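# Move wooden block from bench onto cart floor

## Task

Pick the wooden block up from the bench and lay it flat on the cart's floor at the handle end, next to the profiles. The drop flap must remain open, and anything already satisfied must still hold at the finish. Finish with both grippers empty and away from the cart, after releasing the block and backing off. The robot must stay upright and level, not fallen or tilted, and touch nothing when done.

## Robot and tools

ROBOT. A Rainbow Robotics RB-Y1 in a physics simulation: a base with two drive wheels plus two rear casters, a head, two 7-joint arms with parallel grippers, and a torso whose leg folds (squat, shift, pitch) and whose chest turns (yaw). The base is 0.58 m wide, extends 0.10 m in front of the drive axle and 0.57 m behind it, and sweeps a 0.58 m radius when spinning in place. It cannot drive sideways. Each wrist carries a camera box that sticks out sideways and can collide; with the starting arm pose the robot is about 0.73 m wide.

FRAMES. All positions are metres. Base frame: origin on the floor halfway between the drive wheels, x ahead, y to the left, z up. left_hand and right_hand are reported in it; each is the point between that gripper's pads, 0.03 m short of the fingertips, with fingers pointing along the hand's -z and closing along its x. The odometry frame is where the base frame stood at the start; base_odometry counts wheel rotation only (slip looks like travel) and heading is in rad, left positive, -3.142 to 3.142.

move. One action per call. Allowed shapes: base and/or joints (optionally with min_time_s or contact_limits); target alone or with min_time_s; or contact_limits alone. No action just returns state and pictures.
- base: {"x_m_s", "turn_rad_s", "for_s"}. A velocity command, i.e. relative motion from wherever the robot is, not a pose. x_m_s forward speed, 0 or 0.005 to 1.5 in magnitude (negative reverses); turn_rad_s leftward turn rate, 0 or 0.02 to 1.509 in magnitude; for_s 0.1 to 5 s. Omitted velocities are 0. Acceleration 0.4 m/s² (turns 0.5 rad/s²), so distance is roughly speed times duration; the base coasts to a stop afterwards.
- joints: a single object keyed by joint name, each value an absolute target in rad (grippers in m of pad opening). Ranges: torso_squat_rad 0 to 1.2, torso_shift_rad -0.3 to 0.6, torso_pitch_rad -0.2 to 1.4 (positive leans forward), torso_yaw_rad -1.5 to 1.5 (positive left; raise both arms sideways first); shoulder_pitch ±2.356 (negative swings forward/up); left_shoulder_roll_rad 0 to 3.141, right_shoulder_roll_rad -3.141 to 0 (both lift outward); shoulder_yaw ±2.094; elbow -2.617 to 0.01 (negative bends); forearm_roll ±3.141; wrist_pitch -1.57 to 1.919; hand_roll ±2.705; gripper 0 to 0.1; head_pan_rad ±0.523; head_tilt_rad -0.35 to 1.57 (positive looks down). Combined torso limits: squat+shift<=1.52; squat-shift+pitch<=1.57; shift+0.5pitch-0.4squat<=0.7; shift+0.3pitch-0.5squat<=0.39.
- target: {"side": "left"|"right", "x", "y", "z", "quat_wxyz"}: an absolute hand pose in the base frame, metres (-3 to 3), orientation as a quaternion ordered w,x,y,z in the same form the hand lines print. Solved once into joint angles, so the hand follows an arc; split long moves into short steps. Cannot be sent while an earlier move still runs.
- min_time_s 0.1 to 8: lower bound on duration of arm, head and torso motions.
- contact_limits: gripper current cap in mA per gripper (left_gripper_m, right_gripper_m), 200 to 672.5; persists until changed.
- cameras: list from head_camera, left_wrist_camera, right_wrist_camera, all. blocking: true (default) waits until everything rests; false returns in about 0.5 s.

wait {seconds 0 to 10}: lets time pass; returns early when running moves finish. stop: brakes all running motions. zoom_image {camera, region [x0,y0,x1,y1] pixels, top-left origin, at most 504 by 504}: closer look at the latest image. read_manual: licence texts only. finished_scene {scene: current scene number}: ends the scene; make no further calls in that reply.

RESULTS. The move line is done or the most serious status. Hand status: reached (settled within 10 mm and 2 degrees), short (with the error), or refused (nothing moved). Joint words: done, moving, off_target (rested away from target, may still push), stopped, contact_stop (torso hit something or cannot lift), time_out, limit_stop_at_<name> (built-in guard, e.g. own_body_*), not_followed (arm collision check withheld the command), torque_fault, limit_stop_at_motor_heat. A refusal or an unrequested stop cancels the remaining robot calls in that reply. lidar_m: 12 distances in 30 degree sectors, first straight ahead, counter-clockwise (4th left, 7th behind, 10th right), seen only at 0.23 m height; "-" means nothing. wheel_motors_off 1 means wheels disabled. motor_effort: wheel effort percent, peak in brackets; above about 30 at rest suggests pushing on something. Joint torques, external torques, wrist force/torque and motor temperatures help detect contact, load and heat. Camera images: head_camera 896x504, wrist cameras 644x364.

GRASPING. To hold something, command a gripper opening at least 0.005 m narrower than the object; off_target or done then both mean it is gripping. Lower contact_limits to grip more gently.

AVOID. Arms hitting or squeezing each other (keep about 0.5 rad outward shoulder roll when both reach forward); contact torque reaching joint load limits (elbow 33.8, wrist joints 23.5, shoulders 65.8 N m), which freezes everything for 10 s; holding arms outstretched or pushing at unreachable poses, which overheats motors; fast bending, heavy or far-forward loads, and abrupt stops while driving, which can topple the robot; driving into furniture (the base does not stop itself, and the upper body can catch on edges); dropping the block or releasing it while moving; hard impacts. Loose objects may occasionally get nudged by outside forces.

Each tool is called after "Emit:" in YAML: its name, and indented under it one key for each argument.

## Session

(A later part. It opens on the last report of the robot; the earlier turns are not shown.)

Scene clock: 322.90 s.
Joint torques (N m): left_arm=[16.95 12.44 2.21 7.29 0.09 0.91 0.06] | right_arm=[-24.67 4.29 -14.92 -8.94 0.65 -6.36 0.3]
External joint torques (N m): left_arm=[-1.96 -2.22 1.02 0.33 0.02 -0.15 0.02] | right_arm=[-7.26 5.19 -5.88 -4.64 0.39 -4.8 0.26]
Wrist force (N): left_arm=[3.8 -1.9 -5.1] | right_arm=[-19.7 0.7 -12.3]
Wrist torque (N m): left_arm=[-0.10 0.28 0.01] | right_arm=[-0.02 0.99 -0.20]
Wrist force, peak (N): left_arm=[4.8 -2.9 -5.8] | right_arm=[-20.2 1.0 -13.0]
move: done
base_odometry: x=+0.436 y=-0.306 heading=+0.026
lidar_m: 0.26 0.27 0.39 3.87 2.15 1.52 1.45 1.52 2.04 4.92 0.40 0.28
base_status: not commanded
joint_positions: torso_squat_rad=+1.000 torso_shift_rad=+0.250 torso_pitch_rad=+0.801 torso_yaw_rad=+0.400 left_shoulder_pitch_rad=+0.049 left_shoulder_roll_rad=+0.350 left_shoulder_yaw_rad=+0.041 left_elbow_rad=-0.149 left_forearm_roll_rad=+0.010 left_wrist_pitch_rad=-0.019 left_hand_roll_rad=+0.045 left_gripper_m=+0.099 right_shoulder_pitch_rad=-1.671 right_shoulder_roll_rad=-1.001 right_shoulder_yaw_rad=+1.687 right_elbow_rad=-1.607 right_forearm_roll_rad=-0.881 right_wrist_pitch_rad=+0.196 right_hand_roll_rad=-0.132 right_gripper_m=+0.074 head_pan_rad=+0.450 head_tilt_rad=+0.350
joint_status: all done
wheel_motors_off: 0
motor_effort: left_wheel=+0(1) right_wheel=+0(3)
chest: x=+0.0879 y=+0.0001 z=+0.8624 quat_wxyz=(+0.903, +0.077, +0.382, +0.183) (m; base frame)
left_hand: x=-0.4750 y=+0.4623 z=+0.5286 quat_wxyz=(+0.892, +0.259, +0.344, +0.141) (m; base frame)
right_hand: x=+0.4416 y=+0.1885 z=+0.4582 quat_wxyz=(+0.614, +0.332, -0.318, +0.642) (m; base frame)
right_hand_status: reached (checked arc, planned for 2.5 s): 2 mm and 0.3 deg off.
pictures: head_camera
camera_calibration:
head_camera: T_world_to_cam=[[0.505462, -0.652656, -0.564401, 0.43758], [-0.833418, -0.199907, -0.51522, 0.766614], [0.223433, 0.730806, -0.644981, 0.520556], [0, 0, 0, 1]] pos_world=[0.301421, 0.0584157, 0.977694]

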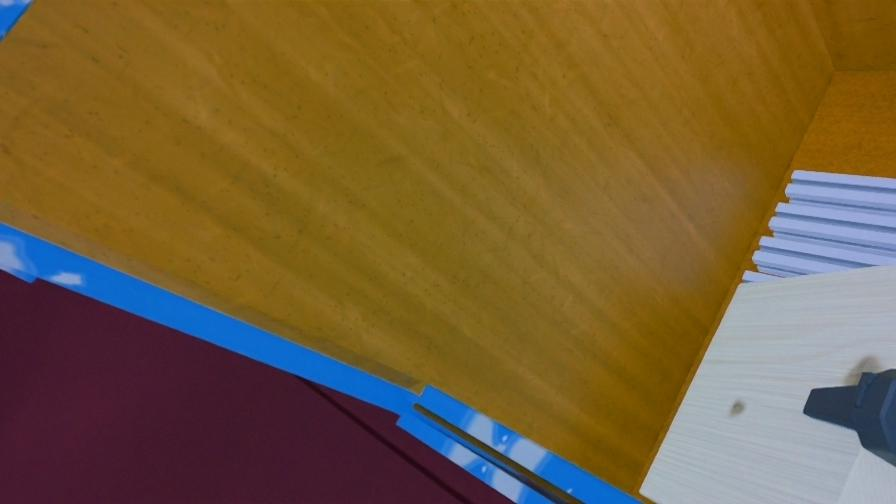

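Emit:
move:
  target: {"side": "right", "x": 0.4415, "y": 0.215, "z": 0.44, "quat_wxyz": [0.6123, 0.3341, -0.3187, 0.6418]}
  min_time_s: 1.5

Emit:
move:
  joints: {"head_pan_rad": 0.3, "head_tilt_rad": 0.4}
  cameras: ["head_camera"]

Scene clock: 338.33 s.
Joint torques (N m): left_arm=[16.95 12.35 2.23 7.33 0.03 0.81 0.04] | right_arm=[-29.11 5.22 -14.35 -8.16 0.05 -6.49 0.34]
External joint torques (N m): left_arm=[-1.96 -2.31 1.04 0.37 -0.04 -0.25 0.01] | right_arm=[-10.88 5.15 -5.6 -4.2 -0.18 -4.92 0.3]
Wrist force (N): left_arm=[3.4 -2.6 -5.7] | right_arm=[-19.1 0.7 -12.2]
Wrist torque (N m): left_arm=[0.01 0.28 0.08] | right_arm=[-0.06 1.03 -0.21]
Wrist force, peak (N): left_arm=[5.3 -2.3 -5.9] | right_arm=[-20.7 0.3 -12.7]
move: done
base_odometry: x=+0.436 y=-0.306 heading=+0.026
lidar_m: 0.26 0.29 0.38 3.88 2.13 1.52 1.45 1.51 2.02 4.90 0.40 0.28
base_status: not commanded
joint_positions: torso_squat_rad=+1.000 torso_shift_rad=+0.250 torso_pitch_rad=+0.801 torso_yaw_rad=+0.400 left_shoulder_pitch_rad=+0.049 left_shoulder_roll_rad=+0.350 left_shoulder_yaw_rad=+0.041 left_elbow_rad=-0.149 left_forearm_roll_rad=+0.010 left_wrist_pitch_rad=-0.019 left_hand_roll_rad=+0.045 left_gripper_m=+0.099 right_shoulder_pitch_rad=-1.671 right_shoulder_roll_rad=-0.883 right_shoulder_yaw_rad=+1.726 right_elbow_rad=-1.453 right_forearm_roll_rad=-0.920 right_wrist_pitch_rad=+0.144 right_hand_roll_rad=-0.111 right_gripper_m=+0.074 head_pan_rad=+0.450 head_tilt_rad=+0.350
joint_status: all done
wheel_motors_off: 0
motor_effort: left_wheel=+0(1) right_wheel=-1(2)
chest: x=+0.0879 y=+0.0001 z=+0.8624 quat_wxyz=(+0.903, +0.077, +0.382, +0.183) (m; base frame)
left_hand: x=-0.4750 y=+0.4623 z=+0.5286 quat_wxyz=(+0.892, +0.259, +0.344, +0.141) (m; base frame)
right_hand: x=+0.4414 y=+0.2132 z=+0.4382 quat_wxyz=(+0.614, +0.331, -0.318, +0.641) (m; base frame)
right_hand_status: reached (checked arc, planned for 1.5 s): 3 mm and 0.4 deg off.
pictures: none

Scene clock: 339.00 s.
Joint torques (N m): left_arm=[16.76 12.49 2.21 7.21 -0.05 0.85 0.03] | right_arm=[-28.97 5.18 -14.3 -8.31 0.12 -6.36 0.4]
External joint torques (N m): left_arm=[-2.16 -2.16 1.01 0.25 -0.12 -0.21 0] | right_arm=[-10.75 5.11 -5.55 -4.35 -0.11 -4.79 0.35]
Wrist force (N): left_arm=[4.4 -2.2 -5.5] | right_arm=[-19.6 0.7 -12.4]
Wrist torque (N m): left_arm=[-0.06 0.39 0.04] | right_arm=[-0.04 1.01 -0.22]
Wrist force, peak (N): left_arm=[4.5 -2.8 -5.8] | right_arm=[-19.9 1.2 -12.8]
move: done
base_odometry: x=+0.436 y=-0.306 heading=+0.026
lidar_m: 0.26 0.28 0.38 3.88 2.15 1.52 1.45 1.52 2.03 4.92 0.40 0.28
base_status: not commanded
joint_positions: torso_squat_rad=+1.000 torso_shift_rad=+0.250 torso_pitch_rad=+0.801 torso_yaw_rad=+0.400 left_shoulder_pitch_rad=+0.049 left_shoulder_roll_rad=+0.350 left_shoulder_yaw_rad=+0.041 left_elbow_rad=-0.149 left_forearm_roll_rad=+0.010 left_wrist_pitch_rad=-0.019 left_hand_roll_rad=+0.045 left_gripper_m=+0.099 right_shoulder_pitch_rad=-1.671 right_shoulder_roll_rad=-0.883 right_shoulder_yaw_rad=+1.726 right_elbow_rad=-1.453 right_forearm_roll_rad=-0.920 right_wrist_pitch_rad=+0.144 right_hand_roll_rad=-0.111 right_gripper_m=+0.074 head_pan_rad=+0.300 head_tilt_rad=+0.400
joint_status: all done
wheel_motors_off: 0
motor_effort: left_wheel=+1(1) right_wheel=+0(3)
chest: x=+0.0879 y=+0.0001 z=+0.8624 quat_wxyz=(+0.903, +0.077, +0.382, +0.183) (m; base frame)
left_hand: x=-0.4750 y=+0.4623 z=+0.5286 quat_wxyz=(+0.892, +0.259, +0.344, +0.141) (m; base frame)
right_hand: x=+0.4414 y=+0.2132 z=+0.4382 quat_wxyz=(+0.614, +0.331, -0.318, +0.641) (m; base frame)
pictures: head_camera
camera_calibration:
head_camera: T_world_to_cam=[[0.430569, -0.759384, -0.487797, 0.381365], [-0.866598, -0.196799, -0.45856, 0.718857], [0.252225, 0.620166, -0.742817, 0.610972], [0, 0, 0, 1]] pos_world=[0.304654, 0.052169, 0.969508]

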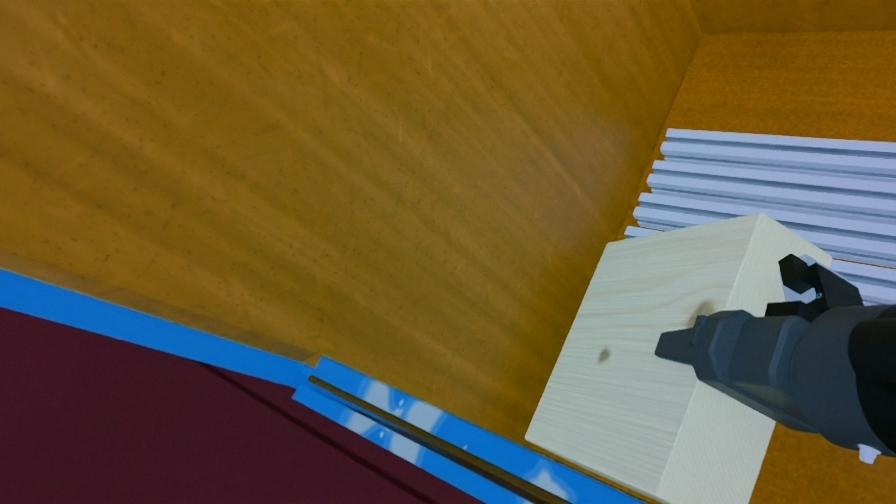

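Emit:
move:
  target: {"side": "right", "x": 0.4355, "y": 0.18, "z": 0.395, "quat_wxyz": [0.5654, 0.415, -0.396, 0.5926]}
  min_time_s: 2.5
  cameras: ["head_camera"]

Scene clock: 348.87 s.
Joint torques (N m): left_arm=[16.91 12.62 2.02 7.37 -0.04 0.89 0.02] | right_arm=[-13.24 9.43 -4.34 -12.89 1.92 -6.13 0.1]
External joint torques (N m): left_arm=[-2 -2.04 0.83 0.42 -0.11 -0.17 -0.02] | right_arm=[3.07 10.45 2.35 -9.72 1.88 -4.36 0.05]
Wrist force (N): left_arm=[4.5 -2.2 -5.4] | right_arm=[-14.4 -17.1 -8.2]
Wrist torque (N m): left_arm=[-0.04 0.38 0.07] | right_arm=[-0.83 1.11 -0.27]
Wrist force, peak (N): left_arm=[4.9 -3.2 -5.8] | right_arm=[-23.0 1.2 -10.5]
move: done
base_odometry: x=+0.436 y=-0.306 heading=+0.026
lidar_m: 0.26 0.27 0.38 3.87 2.13 1.52 1.45 1.50 2.03 4.90 0.41 0.29
base_status: not commanded
joint_positions: torso_squat_rad=+1.000 torso_shift_rad=+0.250 torso_pitch_rad=+0.800 torso_yaw_rad=+0.400 left_shoulder_pitch_rad=+0.049 left_shoulder_roll_rad=+0.350 left_shoulder_yaw_rad=+0.041 left_elbow_rad=-0.149 left_forearm_roll_rad=+0.010 left_wrist_pitch_rad=-0.019 left_hand_roll_rad=+0.045 left_gripper_m=+0.099 right_shoulder_pitch_rad=-1.505 right_shoulder_roll_rad=-0.862 right_shoulder_yaw_rad=+1.822 right_elbow_rad=-1.157 right_forearm_roll_rad=-0.795 right_wrist_pitch_rad=-0.428 right_hand_roll_rad=-0.153 right_gripper_m=+0.074 head_pan_rad=+0.300 head_tilt_rad=+0.400
joint_status: all done
wheel_motors_off: 0
motor_effort: left_wheel=-1(3) right_wheel=-2(3)
chest: x=+0.0877 y=+0.0001 z=+0.8624 quat_wxyz=(+0.903, +0.077, +0.382, +0.183) (m; base frame)
left_hand: x=-0.4751 y=+0.4623 z=+0.5284 quat_wxyz=(+0.892, +0.259, +0.343, +0.141) (m; base frame)
right_hand: x=+0.4379 y=+0.1784 z=+0.3953 quat_wxyz=(+0.569, +0.408, -0.398, +0.593) (m; base frame)
right_hand_status: reached (checked arc, planned for 2.5 s): 3 mm and 0.9 deg off.
pictures: head_camera
camera_calibration:
head_camera: T_world_to_cam=[[0.43073, -0.759391, -0.487644, 0.381318], [-0.86643, -0.196766, -0.458892, 0.718937], [0.252526, 0.620168, -0.742712, 0.611064], [0, 0, 0, 1]] pos_world=[0.304354, 0.0520691, 0.969707]

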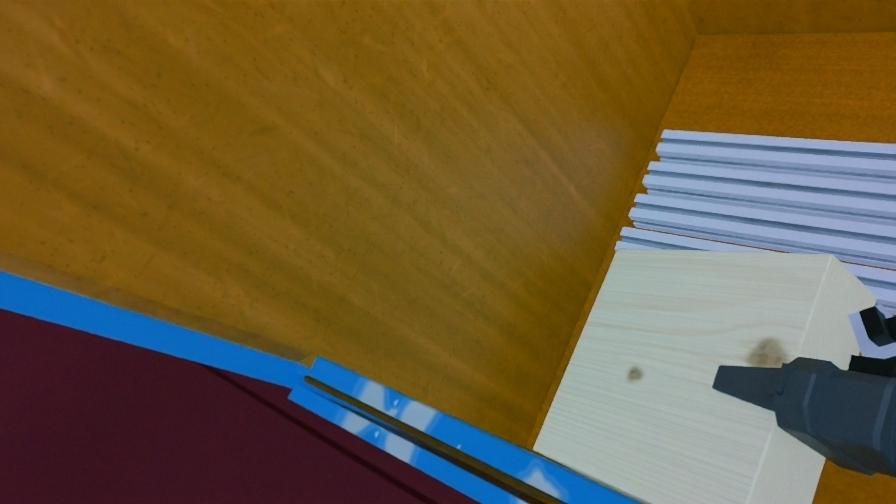

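Emit:
move:
  target: {"side": "right", "x": 0.447, "y": 0.18, "z": 0.395, "quat_wxyz": [0.5654, 0.415, -0.396, 0.5926]}
  min_time_s: 1

Emit:
move:
  target: {"side": "right", "x": 0.447, "y": 0.18, "z": 0.384, "quat_wxyz": [0.5654, 0.415, -0.396, 0.5926]}
  min_time_s: 1
  cameras: ["head_camera"]

Scene clock: 352.47 s.
Joint torques (N m): left_arm=[16.89 12.5 1.75 7.44 0 0.88 0.01] | right_arm=[-26.35 2.95 -10.11 -5.28 -0.25 -6.01 0.05]
External joint torques (N m): left_arm=[-2.02 -2.16 0.56 0.49 -0.06 -0.18 -0.03] | right_arm=[-9.56 3.91 -3.53 -2.64 -0.23 -4.26 0]
Wrist force (N): left_arm=[4.1 -2.2 -4.7] | right_arm=[-20.6 1.5 -6.4]
Wrist torque (N m): left_arm=[-0.06 0.32 0.05] | right_arm=[0.09 0.69 -0.22]
Wrist force, peak (N): left_arm=[4.1 -3.0 -6.2] | right_arm=[-20.0 -13.4 -3.0]
move: done
base_odometry: x=+0.436 y=-0.306 heading=+0.026
lidar_m: 0.27 0.28 0.39 3.87 2.14 1.53 1.44 1.51 2.03 4.90 0.41 0.29
base_status: not commanded
joint_positions: torso_squat_rad=+1.000 torso_shift_rad=+0.250 torso_pitch_rad=+0.800 torso_yaw_rad=+0.400 left_shoulder_pitch_rad=+0.049 left_shoulder_roll_rad=+0.350 left_shoulder_yaw_rad=+0.041 left_elbow_rad=-0.149 left_forearm_roll_rad=+0.010 left_wrist_pitch_rad=-0.019 left_hand_roll_rad=+0.045 left_gripper_m=+0.099 right_shoulder_pitch_rad=-1.533 right_shoulder_roll_rad=-0.842 right_shoulder_yaw_rad=+1.864 right_elbow_rad=-1.100 right_forearm_roll_rad=-0.775 right_wrist_pitch_rad=-0.473 right_hand_roll_rad=-0.219 right_gripper_m=+0.074 head_pan_rad=+0.300 head_tilt_rad=+0.400
joint_status: all done
wheel_motors_off: 0
motor_effort: left_wheel=+0(2) right_wheel=-2(3)
chest: x=+0.0877 y=+0.0001 z=+0.8624 quat_wxyz=(+0.903, +0.077, +0.382, +0.183) (m; base frame)
left_hand: x=-0.4751 y=+0.4623 z=+0.5284 quat_wxyz=(+0.892, +0.259, +0.343, +0.141) (m; base frame)
right_hand: x=+0.4464 y=+0.1785 z=+0.3940 quat_wxyz=(+0.568, +0.411, -0.396, +0.593) (m; base frame)
right_hand_status: reached (checked arc, planned for 1.0 s): 2 mm and 0.5 deg off.
pictures: none

Scene clock: 353.80 s.
Joint torques (N m): left_arm=[17.03 12.56 2.32 7.33 -0.02 0.9 0] | right_arm=[-10.78 -1.06 0.03 1.45 0.71 3.79 0.17]
External joint torques (N m): left_arm=[-1.86 -2.1 1.12 0.38 -0.09 -0.15 -0.04] | right_arm=[6.16 -0.39 6.22 3.65 0.8 5.53 0.12]
Wrist force (N): left_arm=[4.9 -2.2 -4.8] | right_arm=[3.1 -1.6 5.2]
Wrist torque (N m): left_arm=[-0.05 0.41 0.06] | right_arm=[0.11 -3.71 -0.35]
Wrist force, peak (N): left_arm=[4.6 -2.6 -6.0] | right_arm=[-21.2 -0.7 -6.8]
move: done
base_odometry: x=+0.436 y=-0.306 heading=+0.026
lidar_m: 0.26 0.28 0.38 3.88 2.14 1.54 1.45 1.52 2.04 4.89 0.41 0.29
base_status: not commanded
joint_positions: torso_squat_rad=+1.000 torso_shift_rad=+0.250 torso_pitch_rad=+0.800 torso_yaw_rad=+0.400 left_shoulder_pitch_rad=+0.049 left_shoulder_roll_rad=+0.350 left_shoulder_yaw_rad=+0.041 left_elbow_rad=-0.149 left_forearm_roll_rad=+0.010 left_wrist_pitch_rad=-0.019 left_hand_roll_rad=+0.045 left_gripper_m=+0.099 right_shoulder_pitch_rad=-1.523 right_shoulder_roll_rad=-0.795 right_shoulder_yaw_rad=+1.888 right_elbow_rad=-1.006 right_forearm_roll_rad=-0.758 right_wrist_pitch_rad=-0.533 right_hand_roll_rad=-0.258 right_gripper_m=+0.074 head_pan_rad=+0.300 head_tilt_rad=+0.400
joint_status: all done
wheel_motors_off: 0
motor_effort: left_wheel=-1(2) right_wheel=+0(3)
chest: x=+0.0875 y=+0.0000 z=+0.8626 quat_wxyz=(+0.903, +0.077, +0.382, +0.183) (m; base frame)
left_hand: x=-0.4750 y=+0.4623 z=+0.5283 quat_wxyz=(+0.892, +0.260, +0.343, +0.141) (m; base frame)
right_hand: x=+0.4477 y=+0.1810 z=+0.3861 quat_wxyz=(+0.565, +0.416, -0.398, +0.592) (m; base frame)
right_hand_status: reached (checked arc, planned for 1.0 s): 2 mm and 0.2 deg off.
pictures: head_camera
camera_calibration:
head_camera: T_world_to_cam=[[0.431051, -0.759269, -0.487551, 0.381323], [-0.866126, -0.196645, -0.459517, 0.719302], [0.253023, 0.620356, -0.742387, 0.610946], [0, 0, 0, 1]] pos_world=[0.304054, 0.0519691, 0.970004]

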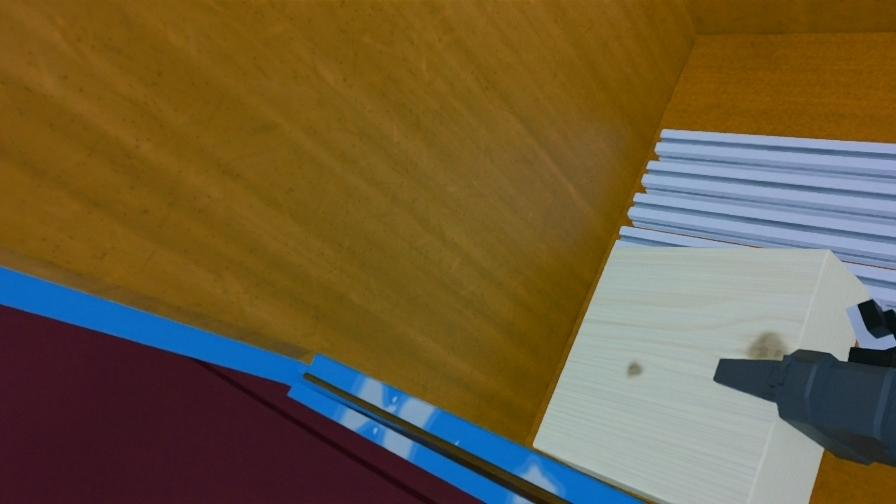

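Emit:
move:
  target: {"side": "right", "x": 0.447, "y": 0.18, "z": 0.388, "quat_wxyz": [0.5654, 0.415, -0.396, 0.5926]}
  min_time_s: 1

Emit:
move:
  joints: {"right_gripper_m": 0.088}
  cameras: ["head_camera"]

Scene clock: 357.30 s.
Joint torques (N m): left_arm=[16.81 12.63 1.88 7.29 -0.02 0.88 -0.03] | right_arm=[-17.98 -4.52 -5.59 -2.01 0.97 0.07 1.14]
External joint torques (N m): left_arm=[-2.08 -2.03 0.69 0.34 -0.08 -0.18 -0.07] | right_arm=[-1.07 -3.79 0.7 0.3 1.06 1.82 1.09]
Wrist force (N): left_arm=[3.9 -2.6 -4.8] | right_arm=[-6.4 -0.5 -6.8]
Wrist torque (N m): left_arm=[-0.01 0.34 0.04] | right_arm=[-0.53 -2.23 -1.00]
Wrist force, peak (N): left_arm=[4.8 -2.6 -6.2] | right_arm=[-6.6 -0.1 -8.0]
move: done
base_odometry: x=+0.436 y=-0.306 heading=+0.026
lidar_m: 0.27 0.27 0.39 3.88 2.13 1.51 1.45 1.52 2.03 4.90 0.40 0.28
base_status: not commanded
joint_positions: torso_squat_rad=+1.000 torso_shift_rad=+0.250 torso_pitch_rad=+0.800 torso_yaw_rad=+0.400 left_shoulder_pitch_rad=+0.049 left_shoulder_roll_rad=+0.350 left_shoulder_yaw_rad=+0.041 left_elbow_rad=-0.149 left_forearm_roll_rad=+0.010 left_wrist_pitch_rad=-0.019 left_hand_roll_rad=+0.045 left_gripper_m=+0.099 right_shoulder_pitch_rad=-1.527 right_shoulder_roll_rad=-0.806 right_shoulder_yaw_rad=+1.885 right_elbow_rad=-1.030 right_forearm_roll_rad=-0.760 right_wrist_pitch_rad=-0.521 right_hand_roll_rad=-0.253 right_gripper_m=+0.074 head_pan_rad=+0.300 head_tilt_rad=+0.400
joint_status: all done
wheel_motors_off: 0
motor_effort: left_wheel=+0(1) right_wheel=-1(2)
chest: x=+0.0875 y=+0.0000 z=+0.8625 quat_wxyz=(+0.903, +0.077, +0.382, +0.183) (m; base frame)
left_hand: x=-0.4751 y=+0.4623 z=+0.5284 quat_wxyz=(+0.892, +0.260, +0.343, +0.141) (m; base frame)
right_hand: x=+0.4464 y=+0.1806 z=+0.3881 quat_wxyz=(+0.565, +0.416, -0.396, +0.592) (m; base frame)
right_hand_status: reached (checked arc, planned for 1.0 s): 1 mm and 0.1 deg off.
pictures: none

Scene clock: 357.93 s.
Joint torques (N m): left_arm=[16.9 12.37 2.26 7.15 -0.03 0.9 -0.04] | right_arm=[-19.3 -1.54 -6.51 -2.66 -0.06 -2.86 0.53]
External joint torques (N m): left_arm=[-2 -2.3 1.07 0.2 -0.1 -0.16 -0.07] | right_arm=[-2.4 -0.79 -0.23 -0.35 0.02 -1.11 0.48]
Wrist force (N): left_arm=[4.3 -2.4 -5.5] | right_arm=[-13.1 2.1 -4.9]
Wrist torque (N m): left_arm=[-0.03 0.33 0.06] | right_arm=[-0.19 -0.62 -0.27]
Wrist force, peak (N): left_arm=[4.9 -2.6 -5.6] | right_arm=[-15.1 0.4 -5.2]
move: done
base_odometry: x=+0.436 y=-0.306 heading=+0.026
lidar_m: 0.27 0.29 0.39 3.88 2.13 1.52 1.46 1.51 2.01 4.90 0.42 0.27
base_status: not commanded
joint_positions: torso_squat_rad=+1.000 torso_shift_rad=+0.250 torso_pitch_rad=+0.800 torso_yaw_rad=+0.400 left_shoulder_pitch_rad=+0.049 left_shoulder_roll_rad=+0.350 left_shoulder_yaw_rad=+0.041 left_elbow_rad=-0.149 left_forearm_roll_rad=+0.010 left_wrist_pitch_rad=-0.019 left_hand_roll_rad=+0.045 left_gripper_m=+0.099 right_shoulder_pitch_rad=-1.527 right_shoulder_roll_rad=-0.806 right_shoulder_yaw_rad=+1.886 right_elbow_rad=-1.029 right_forearm_roll_rad=-0.760 right_wrist_pitch_rad=-0.520 right_hand_roll_rad=-0.253 right_gripper_m=+0.088 head_pan_rad=+0.300 head_tilt_rad=+0.400
joint_status: all done
wheel_motors_off: 0
motor_effort: left_wheel=+2(2) right_wheel=-2(3)
chest: x=+0.0876 y=+0.0000 z=+0.8625 quat_wxyz=(+0.903, +0.077, +0.382, +0.183) (m; base frame)
left_hand: x=-0.4751 y=+0.4623 z=+0.5284 quat_wxyz=(+0.892, +0.260, +0.343, +0.141) (m; base frame)
right_hand: x=+0.4466 y=+0.1801 z=+0.3875 quat_wxyz=(+0.565, +0.416, -0.396, +0.593) (m; base frame)
pictures: head_camera
camera_calibration:
head_camera: T_world_to_cam=[[0.430901, -0.759235, -0.487736, 0.381438], [-0.866316, -0.196733, -0.459122, 0.719082], [0.252627, 0.62037, -0.74251, 0.610925], [0, 0, 0, 1]] pos_world=[0.304254, 0.0520689, 0.969806]

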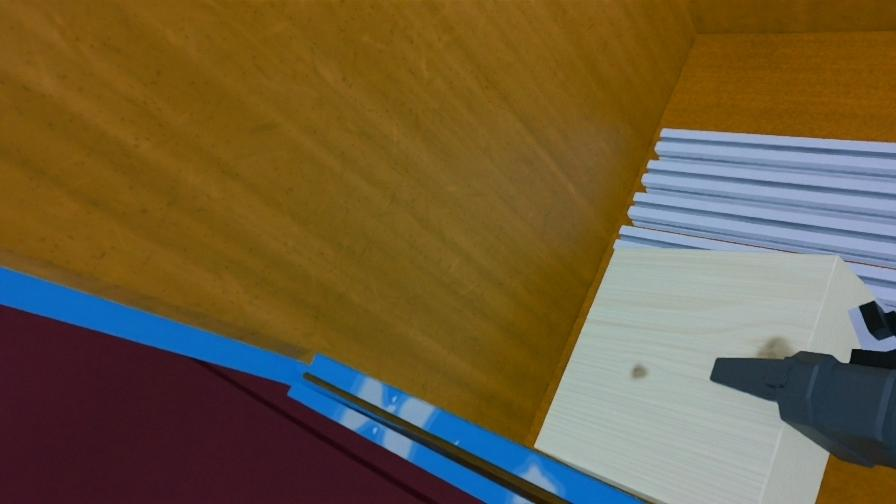

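Emit:
move:
  joints: {"right_gripper_m": 0.098}

Emit:
move:
  target: {"side": "right", "x": 0.447, "y": 0.176, "z": 0.365, "quat_wxyz": [0.6037, 0.3508, -0.3346, 0.6327]}
  min_time_s: 2
  cameras: ["head_camera"]

Scene clock: 365.57 s.
Joint torques (N m): left_arm=[16.89 12.4 2.12 7.31 -0.13 0.91 0.1] | right_arm=[-19.08 -1.56 -6.89 -2.63 -0.05 -2.93 0.51]
External joint torques (N m): left_arm=[-2.01 -2.26 0.93 0.36 -0.19 -0.15 0.06] | right_arm=[-2.18 -0.81 -0.61 -0.33 0.04 -1.18 0.47]
Wrist force (N): left_arm=[4.0 -1.9 -5.2] | right_arm=[-13.6 2.8 -5.1]
Wrist torque (N m): left_arm=[-0.07 0.33 0.06] | right_arm=[-0.25 -0.66 -0.26]
Wrist force, peak (N): left_arm=[4.9 -2.6 -6.0] | right_arm=[-13.9 2.0 -5.7]
move: done
base_odometry: x=+0.436 y=-0.306 heading=+0.026
lidar_m: 0.26 0.27 0.38 3.87 2.14 1.52 1.45 1.52 2.04 4.90 0.40 0.28
base_status: not commanded
joint_positions: torso_squat_rad=+1.000 torso_shift_rad=+0.250 torso_pitch_rad=+0.800 torso_yaw_rad=+0.400 left_shoulder_pitch_rad=+0.049 left_shoulder_roll_rad=+0.350 left_shoulder_yaw_rad=+0.041 left_elbow_rad=-0.149 left_forearm_roll_rad=+0.010 left_wrist_pitch_rad=-0.019 left_hand_roll_rad=+0.045 left_gripper_m=+0.099 right_shoulder_pitch_rad=-1.527 right_shoulder_roll_rad=-0.806 right_shoulder_yaw_rad=+1.886 right_elbow_rad=-1.029 right_forearm_roll_rad=-0.760 right_wrist_pitch_rad=-0.520 right_hand_roll_rad=-0.253 right_gripper_m=+0.098 head_pan_rad=+0.300 head_tilt_rad=+0.400
joint_status: all done
wheel_motors_off: 0
motor_effort: left_wheel=+1(2) right_wheel=-1(2)
chest: x=+0.0876 y=+0.0000 z=+0.8625 quat_wxyz=(+0.903, +0.077, +0.382, +0.183) (m; base frame)
left_hand: x=-0.4751 y=+0.4623 z=+0.5284 quat_wxyz=(+0.892, +0.260, +0.343, +0.141) (m; base frame)
right_hand: x=+0.4466 y=+0.1801 z=+0.3875 quat_wxyz=(+0.565, +0.416, -0.396, +0.593) (m; base frame)
pictures: none

Scene clock: 367.90 s.
Joint torques (N m): left_arm=[16.73 12.3 2.12 7.3 -0.02 0.88 0.02] | right_arm=[-23.22 2.31 -7.52 -5.44 -0.39 -2.85 -0.28]
External joint torques (N m): left_arm=[-2.17 -2.36 0.92 0.34 -0.08 -0.18 -0.02] | right_arm=[-5.75 2.76 -0.76 -3.17 -0.42 -1.29 -0.32]
Wrist force (N): left_arm=[4.4 -3.3 -5.4] | right_arm=[-12.8 1.4 -1.6]
Wrist torque (N m): left_arm=[0.06 0.38 0.04] | right_arm=[-0.38 -0.54 0.06]
Wrist force, peak (N): left_arm=[4.9 -2.7 -6.1] | right_arm=[-13.6 1.5 -5.1]
move: done
base_odometry: x=+0.436 y=-0.306 heading=+0.026
lidar_m: 0.27 0.28 0.38 3.88 2.15 1.52 1.45 1.49 2.04 4.90 0.39 0.28
base_status: not commanded
joint_positions: torso_squat_rad=+1.000 torso_shift_rad=+0.250 torso_pitch_rad=+0.800 torso_yaw_rad=+0.400 left_shoulder_pitch_rad=+0.049 left_shoulder_roll_rad=+0.350 left_shoulder_yaw_rad=+0.041 left_elbow_rad=-0.149 left_forearm_roll_rad=+0.010 left_wrist_pitch_rad=-0.019 left_hand_roll_rad=+0.045 left_gripper_m=+0.099 right_shoulder_pitch_rad=-1.601 right_shoulder_roll_rad=-0.812 right_shoulder_yaw_rad=+1.935 right_elbow_rad=-1.125 right_forearm_roll_rad=-0.763 right_wrist_pitch_rad=-0.258 right_hand_roll_rad=-0.293 right_gripper_m=+0.098 head_pan_rad=+0.300 head_tilt_rad=+0.400
joint_status: all done
wheel_motors_off: 0
motor_effort: left_wheel=+0(2) right_wheel=+0(2)
chest: x=+0.0876 y=+0.0000 z=+0.8625 quat_wxyz=(+0.903, +0.077, +0.382, +0.183) (m; base frame)
left_hand: x=-0.4750 y=+0.4623 z=+0.5284 quat_wxyz=(+0.892, +0.259, +0.343, +0.141) (m; base frame)
right_hand: x=+0.4468 y=+0.1748 z=+0.3644 quat_wxyz=(+0.604, +0.351, -0.334, +0.633) (m; base frame)
right_hand_status: reached (checked arc, planned for 2.0 s): 1 mm and 0.0 deg off.
pictures: head_camera
camera_calibration:
head_camera: T_world_to_cam=[[0.430861, -0.759339, -0.48761, 0.381334], [-0.86631, -0.196721, -0.459139, 0.719096], [0.252719, 0.620246, -0.742582, 0.610974], [0, 0, 0, 1]] pos_world=[0.304254, 0.0520691, 0.969806]

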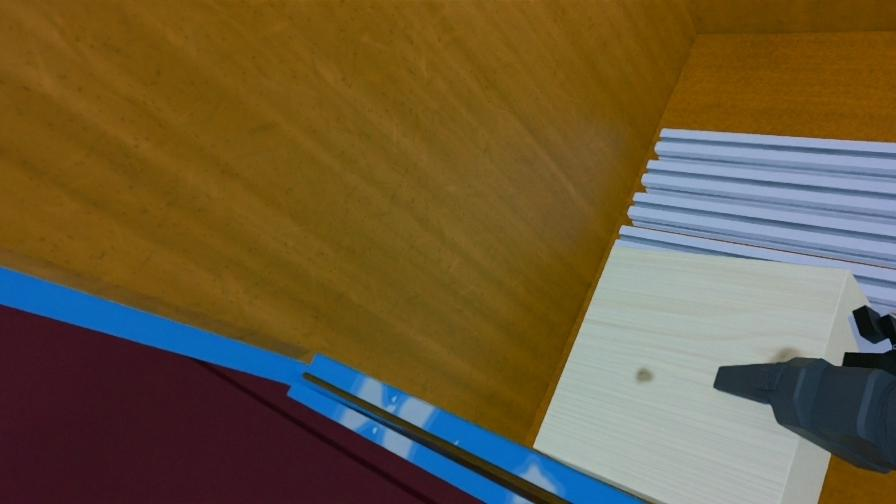

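Emit:
move:
  target: {"side": "right", "x": 0.447, "y": 0.160, "z": 0.348, "quat_wxyz": [0.6037, 0.3508, -0.3346, 0.6327]}
  min_time_s: 1.5
  cameras: ["head_camera"]

Scene clock: 370.70 s.
Joint torques (N m): left_arm=[16.93 12.68 2.44 7.35 -0.05 0.79 0.1] | right_arm=[-18.87 -0.36 -6.82 -3.32 0.11 -3.37 0.33]
External joint torques (N m): left_arm=[-1.97 -1.98 1.24 0.4 -0.12 -0.27 0.06] | right_arm=[-1.88 0.42 -0.51 -1.27 0.11 -1.81 0.29]
Wrist force (N): left_arm=[3.9 -2.3 -5.3] | right_arm=[-12.4 0.1 -6.6]
Wrist torque (N m): left_arm=[-0.04 0.30 0.03] | right_arm=[-0.15 -0.31 -0.14]
Wrist force, peak (N): left_arm=[5.2 -3.0 -5.8] | right_arm=[-12.9 2.3 -6.9]
move: done
base_odometry: x=+0.436 y=-0.306 heading=+0.026
lidar_m: 0.26 0.28 0.38 3.88 2.14 1.54 1.44 1.50 2.02 4.91 0.40 0.29
base_status: not commanded
joint_positions: torso_squat_rad=+1.000 torso_shift_rad=+0.250 torso_pitch_rad=+0.800 torso_yaw_rad=+0.400 left_shoulder_pitch_rad=+0.049 left_shoulder_roll_rad=+0.350 left_shoulder_yaw_rad=+0.041 left_elbow_rad=-0.149 left_forearm_roll_rad=+0.010 left_wrist_pitch_rad=-0.019 left_hand_roll_rad=+0.045 left_gripper_m=+0.099 right_shoulder_pitch_rad=-1.567 right_shoulder_roll_rad=-0.813 right_shoulder_yaw_rad=+1.949 right_elbow_rad=-1.073 right_forearm_roll_rad=-0.753 right_wrist_pitch_rad=-0.312 right_hand_roll_rad=-0.290 right_gripper_m=+0.098 head_pan_rad=+0.300 head_tilt_rad=+0.400
joint_status: all done
wheel_motors_off: 0
motor_effort: left_wheel=+0(1) right_wheel=-2(2)
chest: x=+0.0876 y=+0.0000 z=+0.8625 quat_wxyz=(+0.903, +0.077, +0.382, +0.183) (m; base frame)
left_hand: x=-0.4750 y=+0.4623 z=+0.5284 quat_wxyz=(+0.892, +0.259, +0.343, +0.141) (m; base frame)
right_hand: x=+0.4464 y=+0.1593 z=+0.3484 quat_wxyz=(+0.605, +0.349, -0.334, +0.633) (m; base frame)
right_hand_status: reached (checked arc, planned for 1.5 s): 1 mm and 0.3 deg off.
pictures: head_camera
camera_calibration:
head_camera: T_world_to_cam=[[0.430861, -0.759339, -0.48761, 0.381334], [-0.86631, -0.196721, -0.459139, 0.719096], [0.252719, 0.620246, -0.742582, 0.610974], [0, 0, 0, 1]] pos_world=[0.304254, 0.0520691, 0.969806]

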